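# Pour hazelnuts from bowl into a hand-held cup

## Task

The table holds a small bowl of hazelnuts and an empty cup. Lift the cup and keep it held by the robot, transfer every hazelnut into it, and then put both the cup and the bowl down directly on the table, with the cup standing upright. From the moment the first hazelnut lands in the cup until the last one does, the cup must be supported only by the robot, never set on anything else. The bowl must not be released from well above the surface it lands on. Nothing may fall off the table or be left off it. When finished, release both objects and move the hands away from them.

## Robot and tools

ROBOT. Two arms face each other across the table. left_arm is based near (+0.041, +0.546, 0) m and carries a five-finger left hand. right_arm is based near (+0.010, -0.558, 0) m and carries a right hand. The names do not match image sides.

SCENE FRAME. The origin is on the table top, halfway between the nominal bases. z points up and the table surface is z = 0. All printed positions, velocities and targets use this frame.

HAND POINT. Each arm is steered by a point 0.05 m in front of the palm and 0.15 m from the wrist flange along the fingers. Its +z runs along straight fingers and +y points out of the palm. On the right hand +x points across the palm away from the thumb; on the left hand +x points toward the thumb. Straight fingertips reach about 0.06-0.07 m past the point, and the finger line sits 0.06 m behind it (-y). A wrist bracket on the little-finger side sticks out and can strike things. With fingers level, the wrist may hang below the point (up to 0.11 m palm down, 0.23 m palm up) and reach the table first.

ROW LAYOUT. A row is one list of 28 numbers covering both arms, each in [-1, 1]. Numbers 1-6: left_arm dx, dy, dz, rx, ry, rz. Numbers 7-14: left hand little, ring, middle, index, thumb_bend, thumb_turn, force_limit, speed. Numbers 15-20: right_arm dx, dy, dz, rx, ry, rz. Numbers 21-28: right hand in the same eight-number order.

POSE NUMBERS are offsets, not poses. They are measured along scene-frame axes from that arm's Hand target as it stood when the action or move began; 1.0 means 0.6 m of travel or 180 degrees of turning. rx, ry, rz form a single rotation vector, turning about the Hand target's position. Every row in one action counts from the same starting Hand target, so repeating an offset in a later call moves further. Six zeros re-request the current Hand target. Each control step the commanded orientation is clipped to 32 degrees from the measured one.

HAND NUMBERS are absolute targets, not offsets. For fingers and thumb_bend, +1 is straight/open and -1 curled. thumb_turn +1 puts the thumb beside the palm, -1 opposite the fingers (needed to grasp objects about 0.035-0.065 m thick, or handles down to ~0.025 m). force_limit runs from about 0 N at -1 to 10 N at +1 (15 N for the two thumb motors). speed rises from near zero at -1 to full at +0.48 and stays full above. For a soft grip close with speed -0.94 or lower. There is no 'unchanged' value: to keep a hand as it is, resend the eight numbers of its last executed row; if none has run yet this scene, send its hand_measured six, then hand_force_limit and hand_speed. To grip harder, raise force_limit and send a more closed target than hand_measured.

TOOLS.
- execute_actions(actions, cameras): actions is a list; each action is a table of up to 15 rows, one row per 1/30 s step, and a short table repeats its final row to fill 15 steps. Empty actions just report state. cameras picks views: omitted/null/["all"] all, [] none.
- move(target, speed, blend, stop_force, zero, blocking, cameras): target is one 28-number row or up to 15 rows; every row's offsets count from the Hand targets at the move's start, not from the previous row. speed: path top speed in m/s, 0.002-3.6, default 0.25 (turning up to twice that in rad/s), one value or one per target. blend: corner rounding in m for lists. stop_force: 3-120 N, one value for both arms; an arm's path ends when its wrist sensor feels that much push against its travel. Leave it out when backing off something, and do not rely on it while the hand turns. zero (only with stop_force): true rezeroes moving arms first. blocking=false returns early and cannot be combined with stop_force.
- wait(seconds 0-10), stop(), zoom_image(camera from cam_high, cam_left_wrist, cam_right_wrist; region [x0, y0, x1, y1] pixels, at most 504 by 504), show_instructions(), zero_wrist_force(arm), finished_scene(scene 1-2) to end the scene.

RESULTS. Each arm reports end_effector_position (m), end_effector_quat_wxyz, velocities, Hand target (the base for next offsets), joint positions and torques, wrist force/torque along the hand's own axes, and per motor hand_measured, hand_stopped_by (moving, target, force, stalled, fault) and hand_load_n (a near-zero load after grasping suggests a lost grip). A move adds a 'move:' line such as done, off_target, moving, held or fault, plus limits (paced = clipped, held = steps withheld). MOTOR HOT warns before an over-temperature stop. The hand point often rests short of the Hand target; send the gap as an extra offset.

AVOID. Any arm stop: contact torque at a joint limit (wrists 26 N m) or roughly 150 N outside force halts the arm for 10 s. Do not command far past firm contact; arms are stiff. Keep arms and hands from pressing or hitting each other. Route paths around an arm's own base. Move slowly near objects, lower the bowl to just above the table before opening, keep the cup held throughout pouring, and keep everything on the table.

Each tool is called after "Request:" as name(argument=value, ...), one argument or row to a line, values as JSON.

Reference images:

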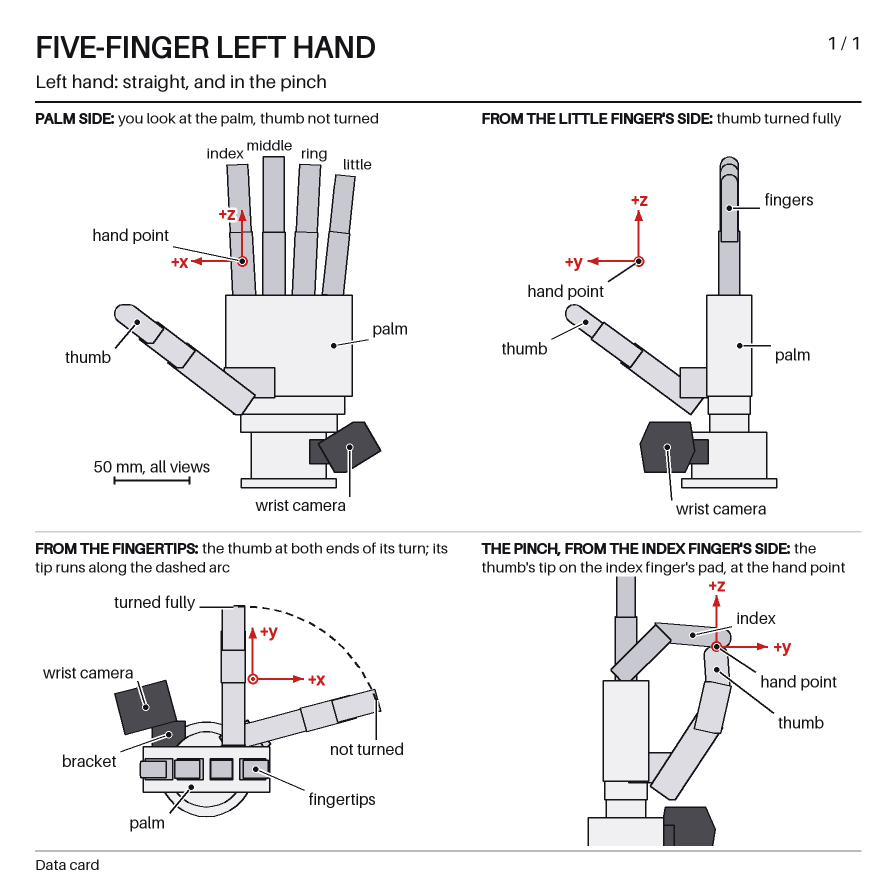

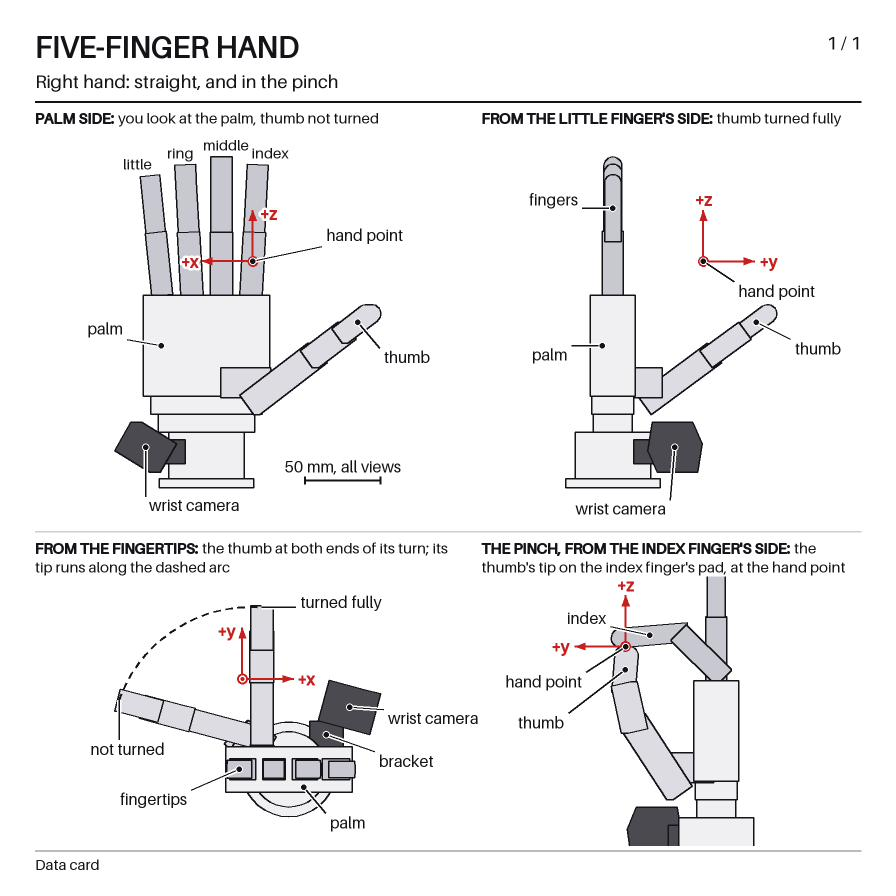

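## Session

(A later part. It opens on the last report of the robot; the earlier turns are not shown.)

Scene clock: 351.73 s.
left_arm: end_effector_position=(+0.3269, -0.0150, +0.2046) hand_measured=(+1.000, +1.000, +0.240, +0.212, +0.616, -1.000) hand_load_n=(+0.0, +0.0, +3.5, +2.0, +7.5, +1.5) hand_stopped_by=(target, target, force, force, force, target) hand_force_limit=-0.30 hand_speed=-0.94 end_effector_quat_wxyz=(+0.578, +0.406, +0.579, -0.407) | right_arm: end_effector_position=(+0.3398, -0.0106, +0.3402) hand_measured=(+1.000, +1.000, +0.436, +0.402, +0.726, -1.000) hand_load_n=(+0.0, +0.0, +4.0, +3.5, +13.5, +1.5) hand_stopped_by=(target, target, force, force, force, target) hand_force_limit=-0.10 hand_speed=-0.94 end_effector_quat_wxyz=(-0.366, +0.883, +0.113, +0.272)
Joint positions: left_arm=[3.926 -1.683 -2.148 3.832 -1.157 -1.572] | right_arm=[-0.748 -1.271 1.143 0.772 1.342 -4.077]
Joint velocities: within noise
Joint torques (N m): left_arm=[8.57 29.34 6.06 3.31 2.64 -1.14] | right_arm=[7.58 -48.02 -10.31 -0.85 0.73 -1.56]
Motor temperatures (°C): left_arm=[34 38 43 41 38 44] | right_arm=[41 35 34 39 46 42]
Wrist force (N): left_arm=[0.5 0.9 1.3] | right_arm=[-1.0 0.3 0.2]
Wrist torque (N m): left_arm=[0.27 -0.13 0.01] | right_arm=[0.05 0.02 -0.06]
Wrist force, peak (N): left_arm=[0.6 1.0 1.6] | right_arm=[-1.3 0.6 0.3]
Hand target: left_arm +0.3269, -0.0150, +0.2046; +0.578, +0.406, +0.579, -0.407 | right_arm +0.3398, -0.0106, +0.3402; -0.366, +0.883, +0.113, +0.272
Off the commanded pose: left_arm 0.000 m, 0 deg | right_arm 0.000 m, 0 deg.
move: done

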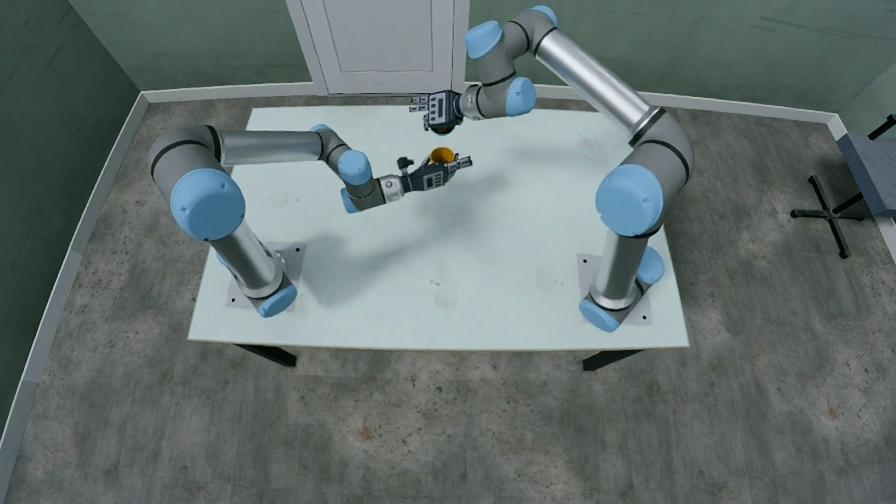

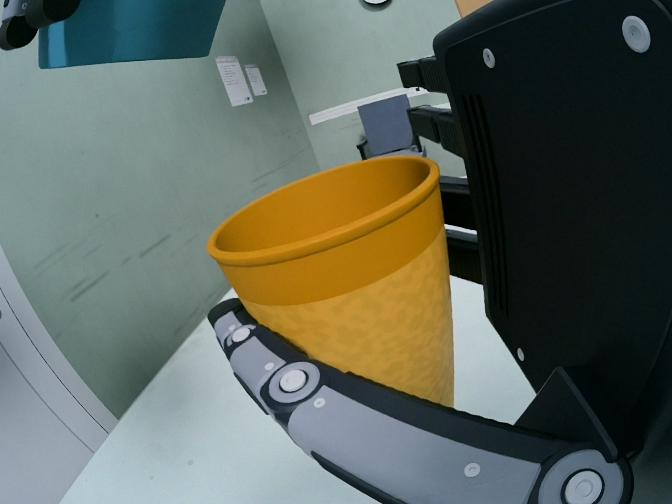

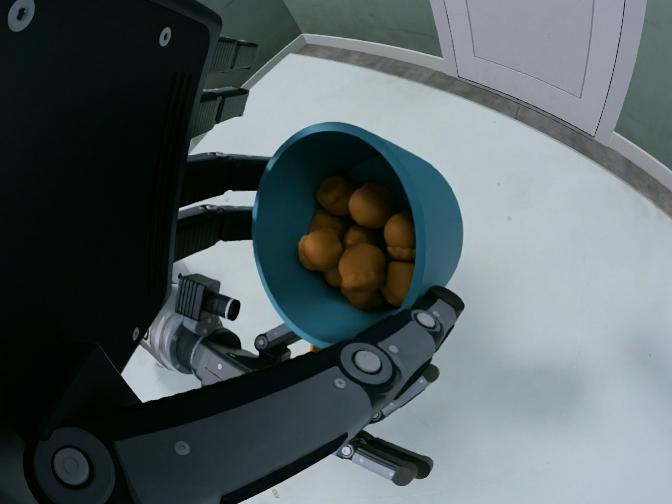

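Request:
move(
  target=[0,0,0,0,0,0,1,1,-0.6,-0.6,-0.7,-1,-0.3,-0.94,-0.025,0,0,0,-0.08,0,1,1,-0.5,-0.5,-0.5,-1,-0.1,-0.94],
  speed=0.08,
)

Request:
zoom_image(
  camera="cam_high",
  region=[370, 90, 510, 210],
)

Scene clock: 361.20 s.
left_arm: end_effector_position=(+0.3269, -0.0150, +0.2046) hand_measured=(+1.000, +1.000, +0.240, +0.212, +0.616, -1.000) hand_load_n=(+0.0, +0.0, +4.0, +2.0, +7.5, +1.5) hand_stopped_by=(target, target, force, force, force, target) hand_force_limit=-0.30 hand_speed=-0.94 end_effector_quat_wxyz=(+0.578, +0.406, +0.579, -0.407) | right_arm: end_effector_position=(+0.3248, -0.0106, +0.3402) hand_measured=(+1.000, +1.000, +0.436, +0.402, +0.726, -1.000) hand_load_n=(+0.0, +0.0, +3.5, +3.5, +13.0, +1.5) hand_stopped_by=(target, target, force, force, force, target) hand_force_limit=-0.10 hand_speed=-0.94 end_effector_quat_wxyz=(-0.349, +0.842, +0.158, +0.381)
Joint positions: left_arm=[3.926 -1.683 -2.148 3.832 -1.157 -1.572] | right_arm=[-0.646 -1.378 1.335 0.529 1.527 -4.179]
Joint velocities: within noise
Joint torques (N m): left_arm=[7.73 29.69 6.33 3.17 2.53 -1.19] | right_arm=[8.68 -42.71 -10.25 -1.51 1.21 -1.68]
Motor temperatures (°C): left_arm=[34 38 43 41 38 44] | right_arm=[41 35 34 39 46 42]
Wrist force (N): left_arm=[0.5 1.0 1.4] | right_arm=[-1.0 0.5 0.0]
Wrist torque (N m): left_arm=[0.27 -0.13 0.00] | right_arm=[0.11 -0.01 -0.06]
Wrist force, peak (N): left_arm=[0.6 1.0 1.7] | right_arm=[-1.4 0.3 -0.4]
Hand target: left_arm +0.3269, -0.0150, +0.2046; +0.578, +0.406, +0.579, -0.407 | right_arm +0.3248, -0.0106, +0.3402; -0.349, +0.842, +0.158, +0.381
Off the commanded pose: left_arm 0.000 m, 0 deg | right_arm 0.000 m, 0 deg.
move: done

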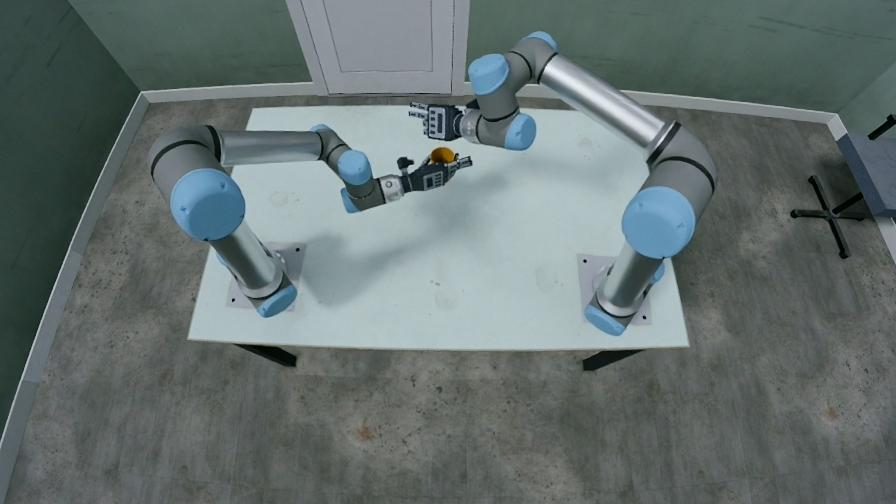

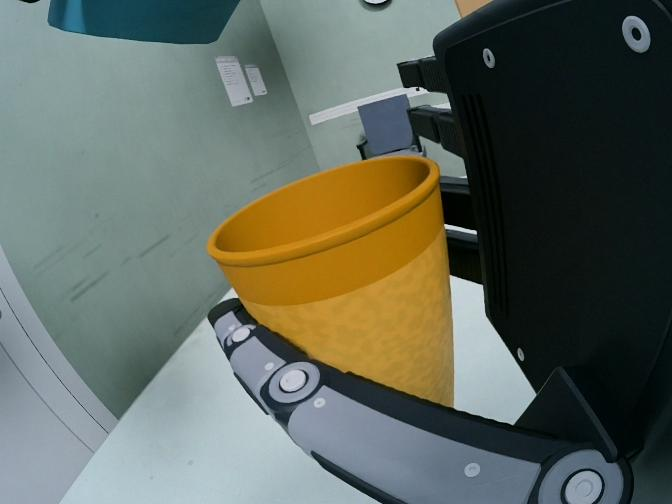

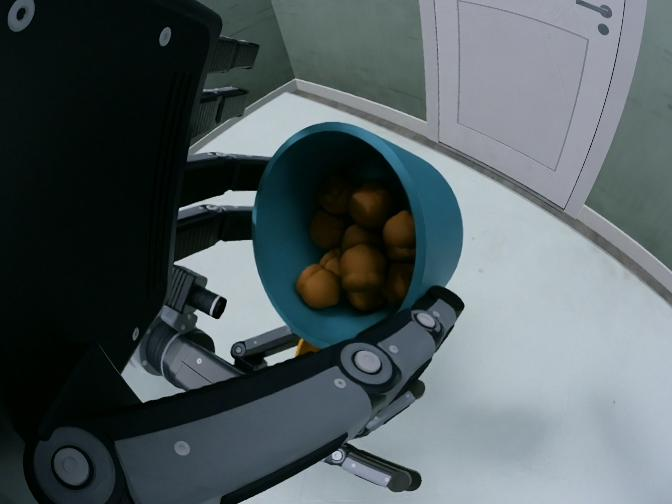

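Scaled by 3.600 from the camera's 896x504 image, which has a finer 1280x720 frame.

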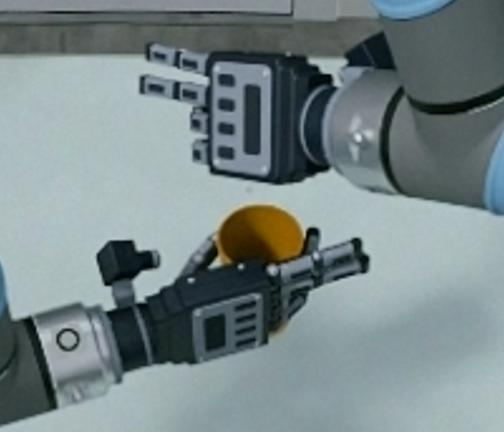

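Request:
move(
  target=[0,0,0,0,0,0,1,1,-0.6,-0.6,-0.7,-1,-0.3,-0.94,0,0,0,0,-0.08,0,1,1,-0.5,-0.5,-0.5,-1,-0.1,-0.94],
  speed=0.06,
)

Request:
zoom_image(
  camera="cam_high",
  region=[370, 90, 510, 210],
)

Scene clock: 372.00 s.
left_arm: end_effector_position=(+0.3269, -0.0150, +0.2046) hand_measured=(+1.000, +1.000, +0.240, +0.212, +0.616, -1.000) hand_load_n=(+0.0, +0.0, +3.5, +2.5, +7.5, +1.5) hand_stopped_by=(target, target, force, force, force, target) hand_force_limit=-0.30 hand_speed=-0.94 end_effector_quat_wxyz=(+0.578, +0.406, +0.579, -0.407) | right_arm: end_effector_position=(+0.3248, -0.0106, +0.3402) hand_measured=(+1.000, +1.000, +0.436, +0.402, +0.726, -1.000) hand_load_n=(+0.0, +0.0, +3.5, +3.5, +13.0, +2.0) hand_stopped_by=(target, target, force, force, force, target) hand_force_limit=-0.10 hand_speed=-0.94 end_effector_quat_wxyz=(-0.326, +0.787, +0.200, +0.483)
Joint positions: left_arm=[3.926 -1.683 -2.148 3.832 -1.157 -1.572] | right_arm=[-0.576 -1.444 1.502 0.27 1.67 -4.334]
Joint velocities: within noise
Joint torques (N m): left_arm=[8.26 29.18 7.16 3.2 2.53 -1.05] | right_arm=[7.82 -41.67 -12.49 -2.01 1.33 -1.57]
Motor temperatures (°C): left_arm=[34 38 43 41 38 44] | right_arm=[41 35 34 39 46 42]
Wrist force (N): left_arm=[0.6 1.0 1.5] | right_arm=[-1.8 0.4 -0.4]
Wrist torque (N m): left_arm=[0.27 -0.15 0.01] | right_arm=[0.16 0.09 -0.14]
Wrist force, peak (N): left_arm=[0.6 1.2 1.6] | right_arm=[-1.9 0.7 -0.2]
Hand target: left_arm +0.3269, -0.0150, +0.2046; +0.578, +0.406, +0.579, -0.407 | right_arm +0.3248, -0.0106, +0.3402; -0.326, +0.787, +0.200, +0.483
Off the commanded pose: left_arm 0.000 m, 0 deg | right_arm 0.000 m, 0 deg.
move: done

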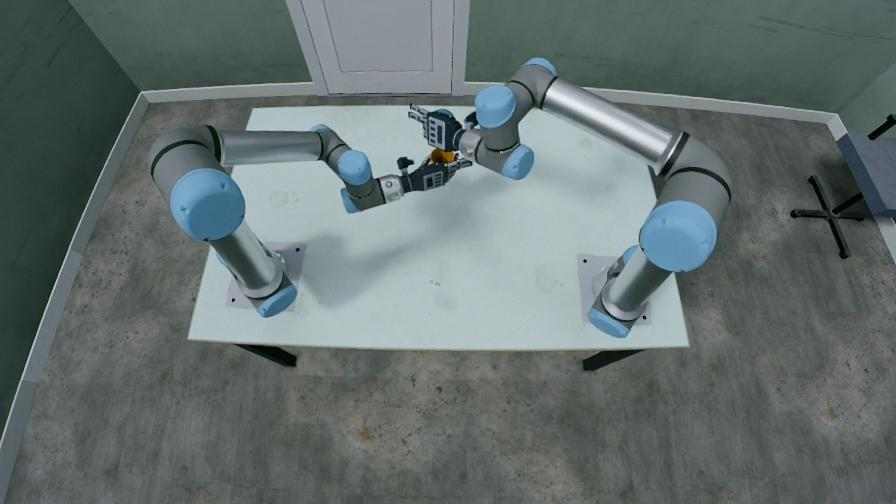

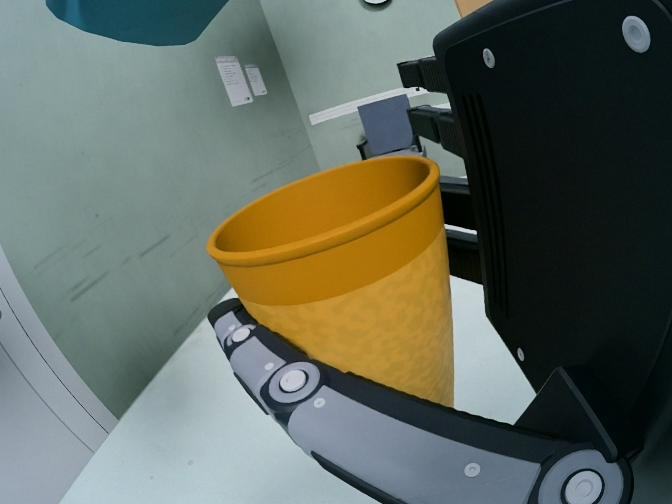

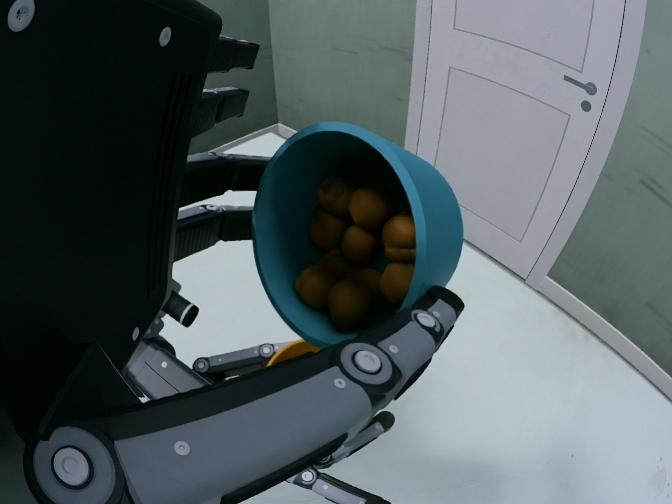

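Scaled by 3.600 from the camera's 896x504 image, which has a finer 1280x720 frame.

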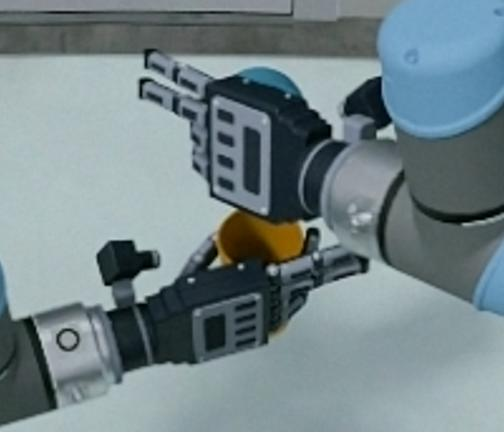

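Request:
move(
  target=[0,0,0,0,0,0,1,1,-0.6,-0.6,-0.7,-1,-0.3,-0.94,-0.005,0,0,0,-0.08,0,1,1,-0.5,-0.5,-0.5,-1,-0.1,-0.94],
  speed=0.06,
)

Request:
zoom_image(
  camera="cam_high",
  region=[370, 90, 510, 210],
)

Scene clock: 377.67 s.
left_arm: end_effector_position=(+0.3269, -0.0150, +0.2046) hand_measured=(+1.000, +1.000, +0.240, +0.212, +0.616, -1.000) hand_load_n=(+0.0, +0.0, +4.0, +2.0, +7.5, +1.5) hand_stopped_by=(target, target, force, force, force, target) hand_force_limit=-0.30 hand_speed=-0.94 end_effector_quat_wxyz=(+0.578, +0.406, +0.579, -0.407) | right_arm: end_effector_position=(+0.3218, -0.0106, +0.3402) hand_measured=(+1.000, +1.000, +0.436, +0.402, +0.726, -1.000) hand_load_n=(+0.0, +0.0, +4.0, +3.5, +13.0, +2.0) hand_stopped_by=(target, target, force, force, force, target) hand_force_limit=-0.10 hand_speed=-0.94 end_effector_quat_wxyz=(-0.299, +0.721, +0.240, +0.578)
Joint positions: left_arm=[3.926 -1.683 -2.148 3.832 -1.157 -1.572] | right_arm=[-0.517 -1.49 1.668 -0.021 1.777 -4.524]
Joint velocities: within noise
Joint torques (N m): left_arm=[7.27 29.34 7.1 3.09 2.53 -0.99] | right_arm=[8.57 -39.13 -9.76 -2.38 1.43 -1.4]
Motor temperatures (°C): left_arm=[34 38 43 41 38 44] | right_arm=[41 35 34 39 46 42]
Wrist force (N): left_arm=[0.6 1.0 1.2] | right_arm=[-1.6 -0.1 -0.5]
Wrist torque (N m): left_arm=[0.29 -0.15 0.00] | right_arm=[0.13 0.02 -0.11]
Wrist force, peak (N): left_arm=[0.5 1.0 1.8] | right_arm=[-2.0 0.5 -0.3]
Hand target: left_arm +0.3269, -0.0150, +0.2046; +0.578, +0.406, +0.579, -0.407 | right_arm +0.3218, -0.0106, +0.3402; -0.299, +0.721, +0.240, +0.578
Off the commanded pose: left_arm 0.000 m, 0 deg | right_arm 0.000 m, 0 deg.
move: done

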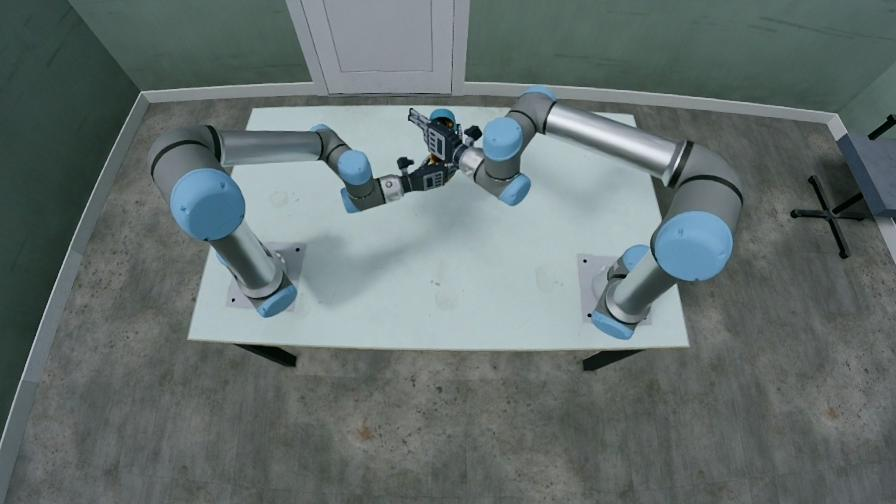

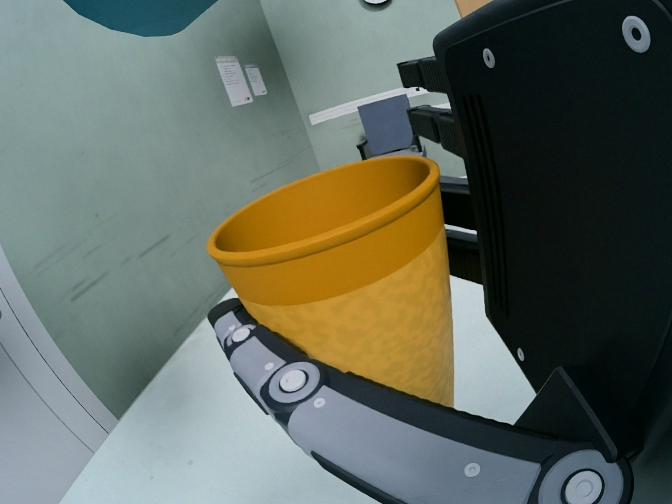

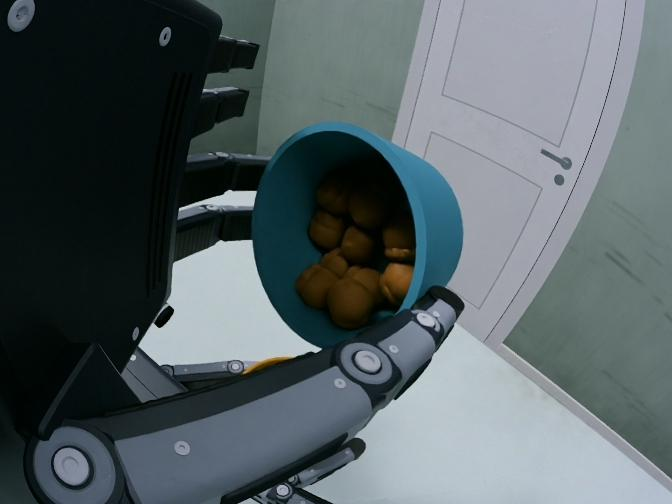

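Scaled by 3.600 from the camera's 896x504 image, which has a finer 1280x720 frame.

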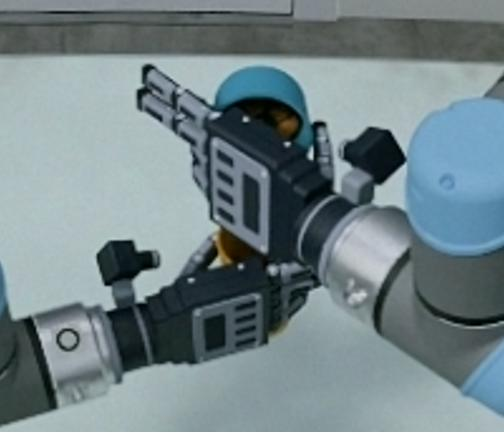

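Request:
move(
  target=[0,0,0,0,0,0,1,1,-0.6,-0.6,-0.7,-1,-0.3,-0.94,-0.008,0,0.008,0,-0.07,0,1,1,-0.5,-0.5,-0.5,-1,-0.1,-0.94],
  speed=0.06,
)

Request:
zoom_image(
  camera="cam_high",
  region=[370, 90, 510, 210],
)

Scene clock: 389.97 s.
left_arm: end_effector_position=(+0.3269, -0.0150, +0.2046) hand_measured=(+1.000, +1.000, +0.240, +0.212, +0.616, -1.000) hand_load_n=(+0.0, +0.0, +4.0, +2.0, +7.5, +2.0) hand_stopped_by=(target, target, force, force, force, target) hand_force_limit=-0.30 hand_speed=-0.94 end_effector_quat_wxyz=(+0.578, +0.406, +0.579, -0.407) | right_arm: end_effector_position=(+0.3170, -0.0106, +0.3450) hand_measured=(+1.000, +1.000, +0.436, +0.402, +0.726, -1.000) hand_load_n=(+0.0, +0.0, +3.5, +3.5, +13.0, +2.0) hand_stopped_by=(target, target, force, force, force, target) hand_force_limit=-0.10 hand_speed=-0.94 end_effector_quat_wxyz=(-0.271, +0.653, +0.271, +0.654)
Joint positions: left_arm=[3.926 -1.683 -2.148 3.832 -1.157 -1.572] | right_arm=[-0.482 -1.513 1.801 -0.289 1.827 -4.713]
Joint velocities: within noise
Joint torques (N m): left_arm=[7.95 28.82 7.03 3.13 2.39 -1.08] | right_arm=[9.13 -37.9 -9.31 -2.72 1.32 -1.39]
Motor temperatures (°C): left_arm=[34 38 43 41 38 44] | right_arm=[41 35 34 39 46 42]
Wrist force (N): left_arm=[0.7 1.0 1.4] | right_arm=[-1.7 0.3 -0.9]
Wrist torque (N m): left_arm=[0.27 -0.14 0.00] | right_arm=[0.23 0.06 -0.12]
Wrist force, peak (N): left_arm=[0.8 1.2 1.5] | right_arm=[-2.0 0.2 -0.8]
Hand target: left_arm +0.3269, -0.0150, +0.2046; +0.578, +0.406, +0.579, -0.407 | right_arm +0.3170, -0.0106, +0.3450; -0.271, +0.653, +0.271, +0.654
Off the commanded pose: left_arm 0.000 m, 0 deg | right_arm 0.000 m, 0 deg.
move: done

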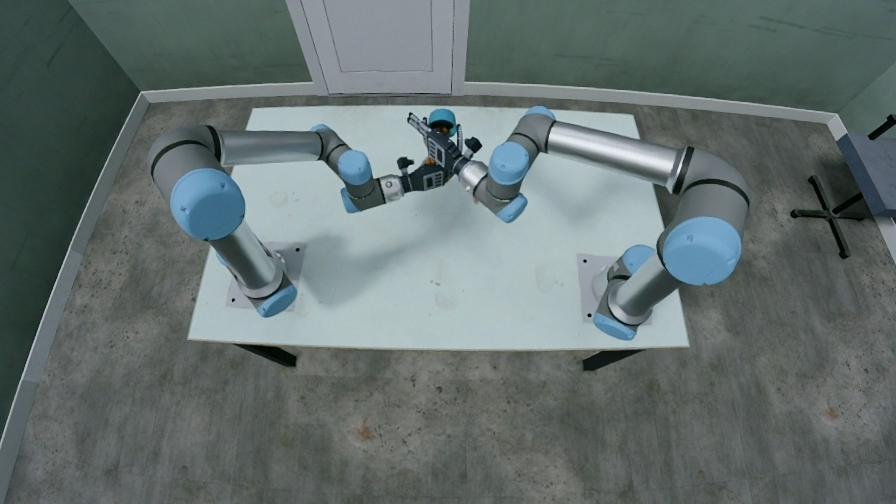

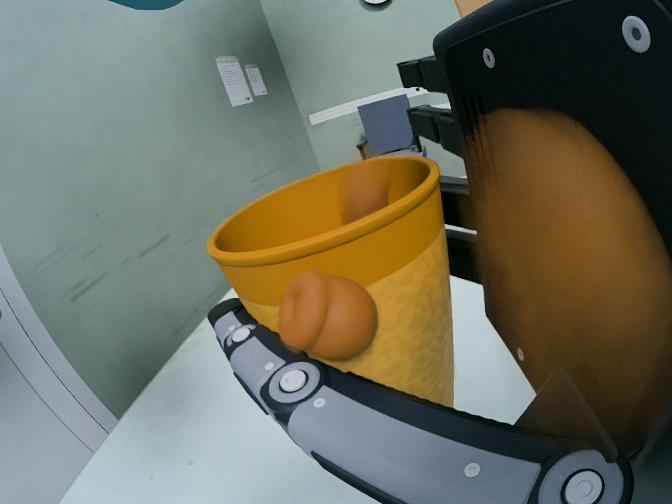

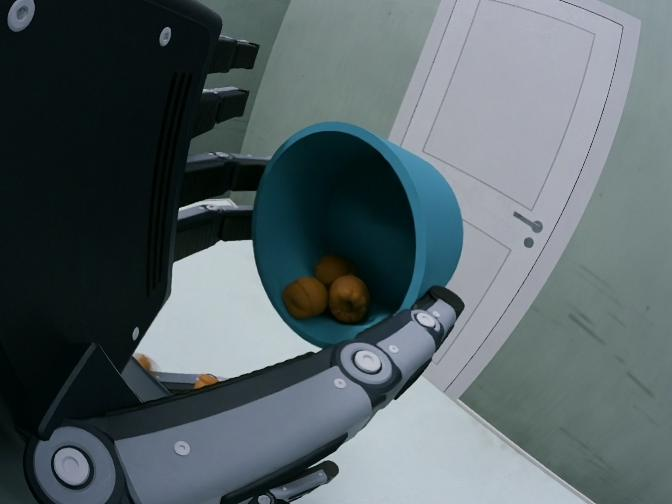

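Scaled by 3.600 from the camera's 896x504 image, which has a finer 1280x720 frame.

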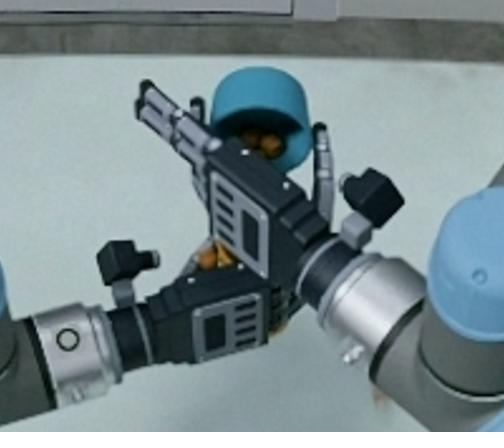

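Request:
wait(
  seconds=1,
)

Request:
zoom_image(
  camera="cam_high",
  region=[370, 90, 510, 210],
)

Request:
zoom_image(
  camera="cam_high",
  region=[250, 90, 650, 350],
)

Scene clock: 393.80 s.
left_arm: end_effector_position=(+0.3269, -0.0150, +0.2046) hand_measured=(+1.000, +1.000, +0.240, +0.212, +0.616, -1.000) hand_load_n=(+0.0, +0.0, +4.0, +2.0, +7.5, +1.5) hand_stopped_by=(target, target, force, force, force, target) hand_force_limit=-0.30 hand_speed=-0.94 end_effector_quat_wxyz=(+0.578, +0.406, +0.579, -0.407) | right_arm: end_effector_position=(+0.3170, -0.0106, +0.3450) hand_measured=(+1.000, +1.000, +0.436, +0.402, +0.726, -1.000) hand_load_n=(+0.0, +0.0, +3.5, +3.5, +13.0, +2.0) hand_stopped_by=(target, target, force, force, force, target) hand_force_limit=-0.10 hand_speed=-0.94 end_effector_quat_wxyz=(-0.271, +0.653, +0.271, +0.654)
Joint positions: left_arm=[3.926 -1.683 -2.148 3.832 -1.157 -1.572] | right_arm=[-0.482 -1.513 1.801 -0.289 1.827 -4.713]
Joint velocities: within noise
Joint torques (N m): left_arm=[5.68 28.75 7.41 2.94 1.68 -0.99] | right_arm=[8.5 -37.55 -13.09 -2.33 1.27 -1.56]
Motor temperatures (°C): left_arm=[34 38 43 41 38 44] | right_arm=[41 35 34 39 46 42]
Wrist force (N): left_arm=[0.7 1.0 1.3] | right_arm=[-1.8 0.3 -0.5]
Wrist torque (N m): left_arm=[0.28 -0.16 0.01] | right_arm=[0.19 0.06 -0.13]
Wrist force, peak (N): left_arm=[0.7 1.1 1.6] | right_arm=[-2.0 0.3 -0.7]
Hand target: left_arm +0.3269, -0.0150, +0.2046; +0.578, +0.406, +0.579, -0.407 | right_arm +0.3170, -0.0106, +0.3450; -0.271, +0.653, +0.271, +0.654
Off the commanded pose: left_arm 0.000 m, 0 deg | right_arm 0.000 m, 0 deg.
wait: 1.00 s; at rest from the start

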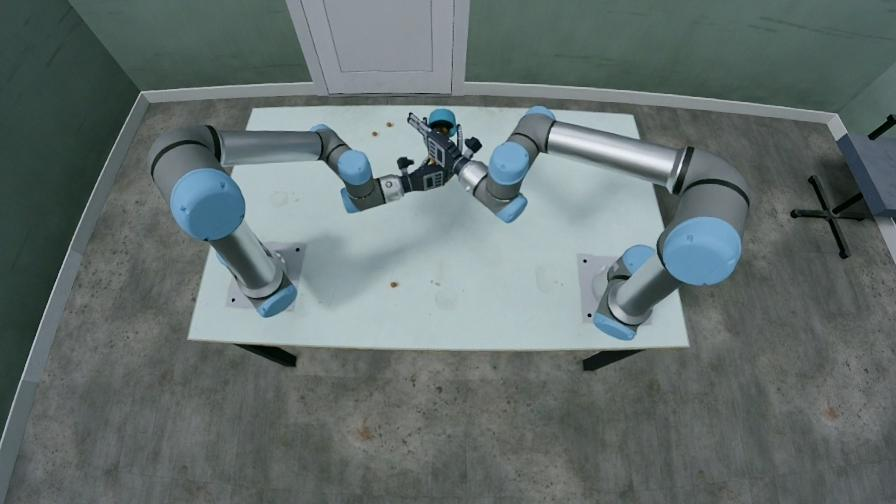

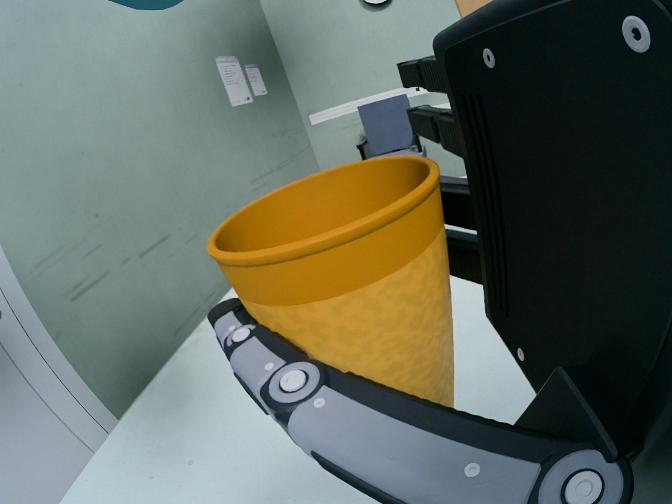

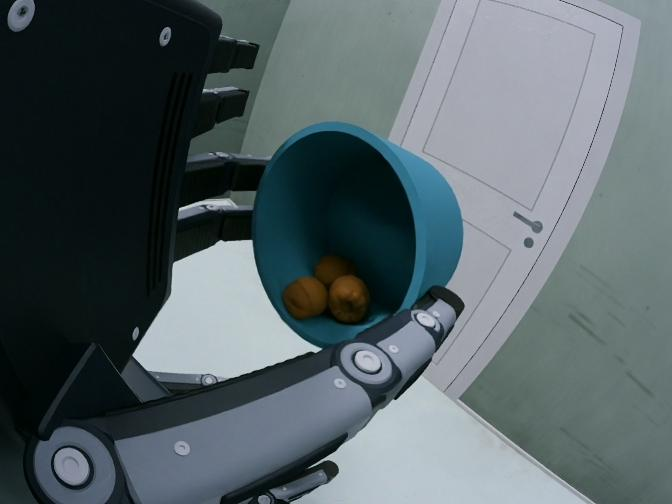

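Scaled by 3.600 from the camera's 896x504 image, which has a finer 1280x720 frame.

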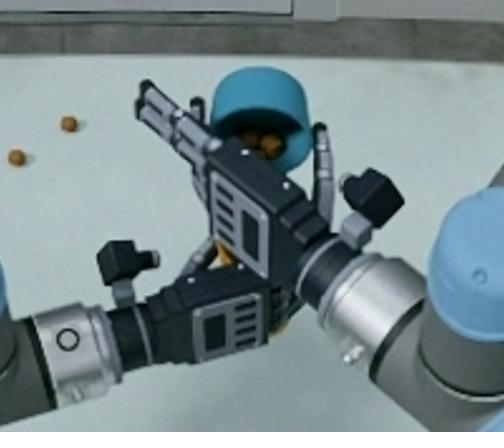

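Scaled by 1.260 from the camera's 896x504 image, which has a finer 1280x720 frame.

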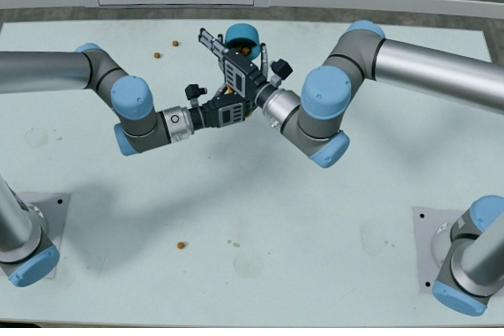

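Request:
move(
  target=[0,0,0,0,0,0,1,1,-0.6,-0.6,-0.7,-1,-0.3,-0.94,0.025,0,-0.033,0,0,0,1,1,-0.5,-0.5,-0.5,-1,-0.1,-0.94],
  speed=0.03,
  cameras=["cam_left_wrist","cam_right_wrist","cam_high"],
)

Request:
move(
  target=[0,0,0,0,0,0,1,1,-0.6,-0.6,-0.7,-1,-0.3,-0.94,0,0,0.0,0,-0.03,0,1,1,-0.5,-0.5,-0.5,-1,-0.1,-0.94],
  speed=0.02,
)

Request:
zoom_image(
  camera="cam_high",
  region=[370, 90, 510, 210],
)

Scene clock: 406.70 s.
left_arm: end_effector_position=(+0.3269, -0.0150, +0.2046) hand_measured=(+1.000, +1.000, +0.240, +0.212, +0.616, -1.000) hand_load_n=(+0.0, +0.0, +4.0, +2.0, +7.5, +1.5) hand_stopped_by=(target, target, force, force, force, target) hand_force_limit=-0.30 hand_speed=-0.94 end_effector_quat_wxyz=(+0.578, +0.406, +0.579, -0.407) | right_arm: end_effector_position=(+0.3319, -0.0106, +0.3253) hand_measured=(+1.000, +1.000, +0.436, +0.402, +0.726, -1.000) hand_load_n=(+0.0, +0.0, +3.5, +3.5, +13.0, +1.5) hand_stopped_by=(target, target, force, force, force, target) hand_force_limit=-0.10 hand_speed=-0.94 end_effector_quat_wxyz=(-0.270, +0.653, +0.271, +0.654)
Joint positions: left_arm=[3.926 -1.683 -2.148 3.832 -1.157 -1.572] | right_arm=[-0.513 -1.49 1.829 -0.34 1.795 -4.713]
Joint velocities: within noise
Joint torques (N m): left_arm=[3.12 28.39 7.89 2.99 0.92 -1.01] | right_arm=[-12.24 -15.37 -8.48 -2.86 -1.7 1.14]
Motor temperatures (°C): left_arm=[34 38 43 41 38 44] | right_arm=[41 35 34 39 46 42]
Wrist force (N): left_arm=[0.8 1.0 1.2] | right_arm=[-1.8 -0.2 -0.1]
Wrist torque (N m): left_arm=[0.29 -0.17 0.02] | right_arm=[0.09 0.04 -0.14]
Wrist force, peak (N): left_arm=[0.7 1.2 1.4] | right_arm=[-2.0 0.4 -0.8]
Hand target: left_arm +0.3269, -0.0150, +0.2046; +0.578, +0.406, +0.579, -0.407 | right_arm +0.3320, -0.0106, +0.3252; -0.271, +0.653, +0.271, +0.654
Off the commanded pose: left_arm 0.000 m, 0 deg | right_arm 0.000 m, 0 deg.
move: done

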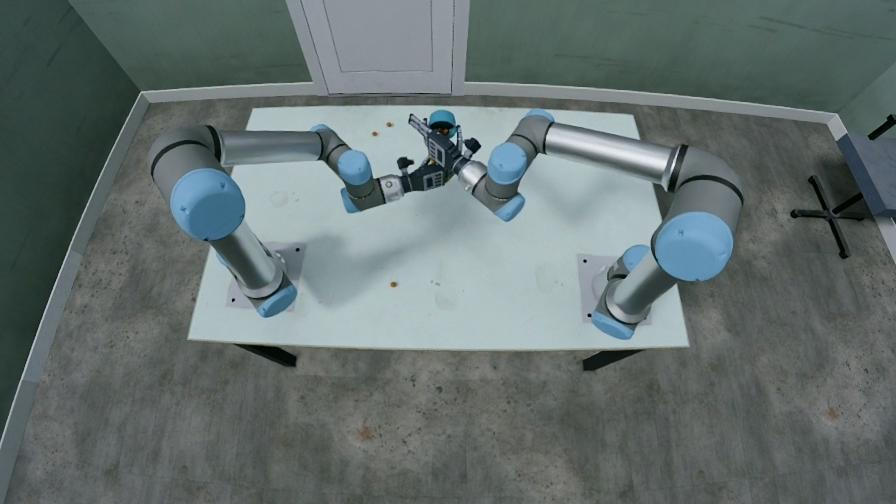

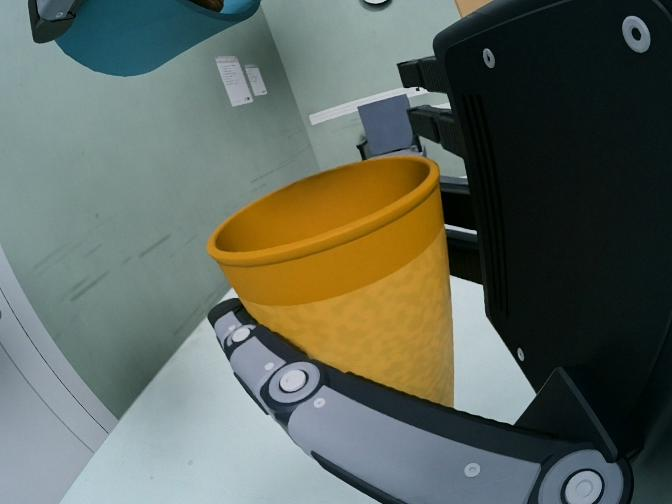

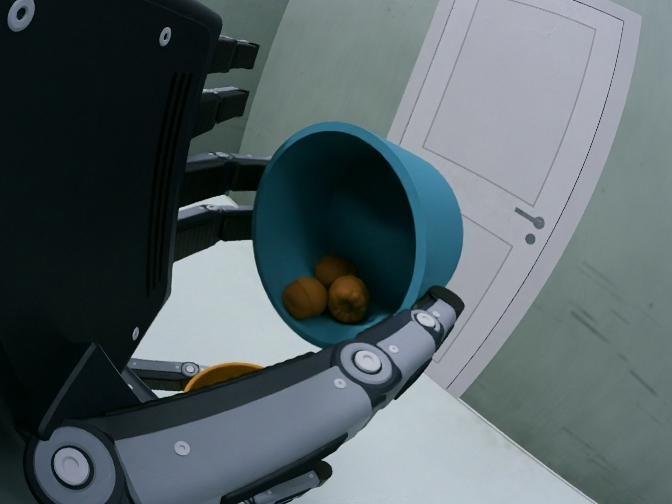

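Scene clock: 409.43 s.
left_arm: end_effector_position=(+0.3269, -0.0150, +0.2046) hand_measured=(+1.000, +1.000, +0.240, +0.212, +0.616, -1.000) hand_load_n=(+0.0, +0.0, +4.0, +2.0, +7.5, +1.5) hand_stopped_by=(target, target, force, force, force, target) hand_force_limit=-0.30 hand_speed=-0.94 end_effector_quat_wxyz=(+0.578, +0.406, +0.579, -0.407) | right_arm: end_effector_position=(+0.3320, -0.0106, +0.3252) hand_measured=(+1.000, +1.000, +0.436, +0.402, +0.726, -1.000) hand_load_n=(+0.0, +0.0, +4.0, +3.5, +13.0, +1.5) hand_stopped_by=(target, target, force, force, force, target) hand_force_limit=-0.10 hand_speed=-0.94 end_effector_quat_wxyz=(-0.257, +0.621, +0.283, +0.684)
Joint positions: left_arm=[3.926 -1.683 -2.148 3.832 -1.157 -1.572] | right_arm=[-0.509 -1.488 1.885 -0.466 1.796 -4.795]
Joint velocities: within noise
Joint torques (N m): left_arm=[2.11 28.27 8.27 2.94 0.36 -1.03] | right_arm=[8.88 -14.79 -9.9 -3.46 -1.36 -1.75]
Motor temperatures (°C): left_arm=[34 38 43 41 38 44] | right_arm=[41 35 34 39 46 42]
Wrist force (N): left_arm=[0.8 0.9 1.4] | right_arm=[-1.6 -0.2 -0.4]
Wrist torque (N m): left_arm=[0.26 -0.16 0.01] | right_arm=[0.14 0.02 -0.12]
Wrist force, peak (N): left_arm=[1.0 1.1 1.4] | right_arm=[-2.0 0.1 -0.5]
Hand target: left_arm +0.3269, -0.0150, +0.2046; +0.578, +0.406, +0.579, -0.407 | right_arm +0.3320, -0.0106, +0.3252; -0.257, +0.621, +0.283, +0.684
Off the commanded pose: left_arm 0.000 m, 0 deg | right_arm 0.000 m, 0 deg.
move: done

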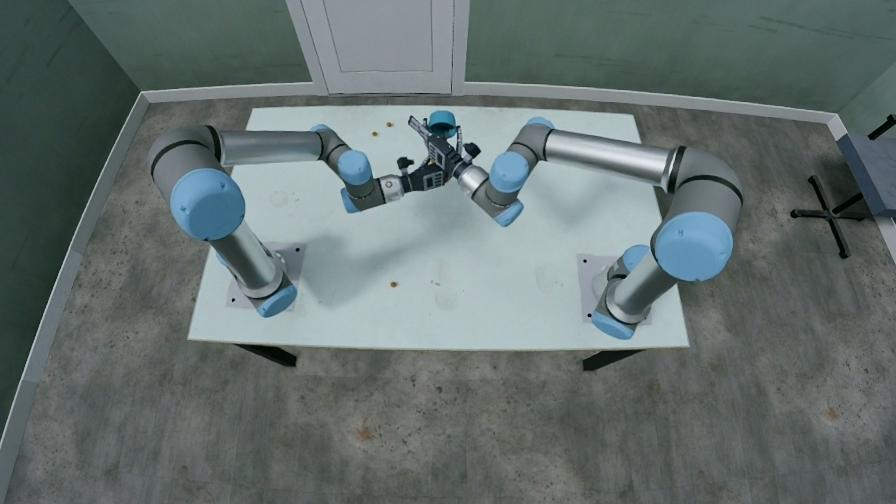

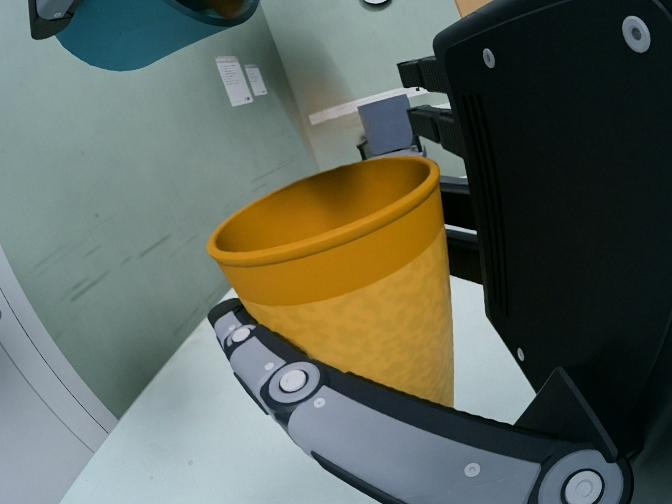

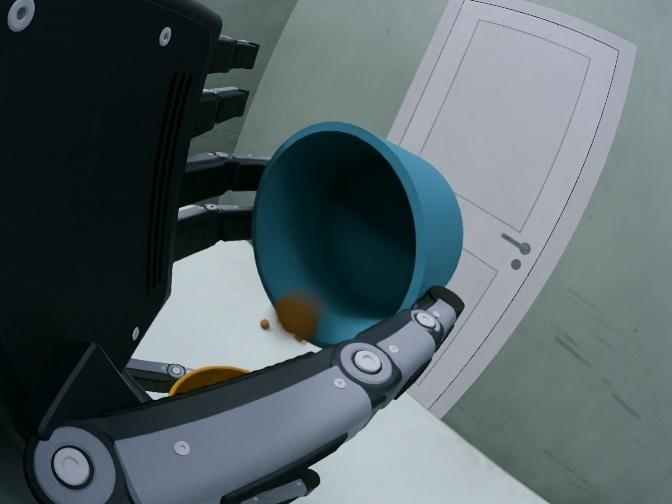

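Scaled by 3.600 from the camera's 896x504 image, which has a finer 1280x720 frame.

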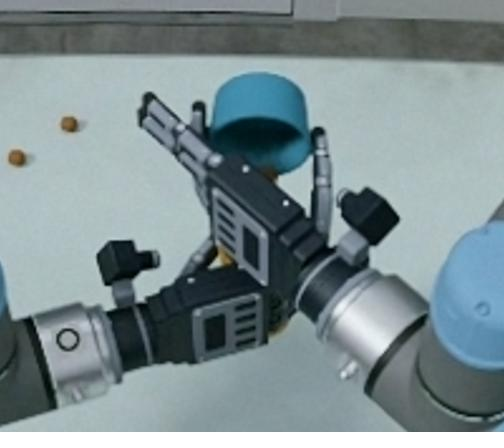

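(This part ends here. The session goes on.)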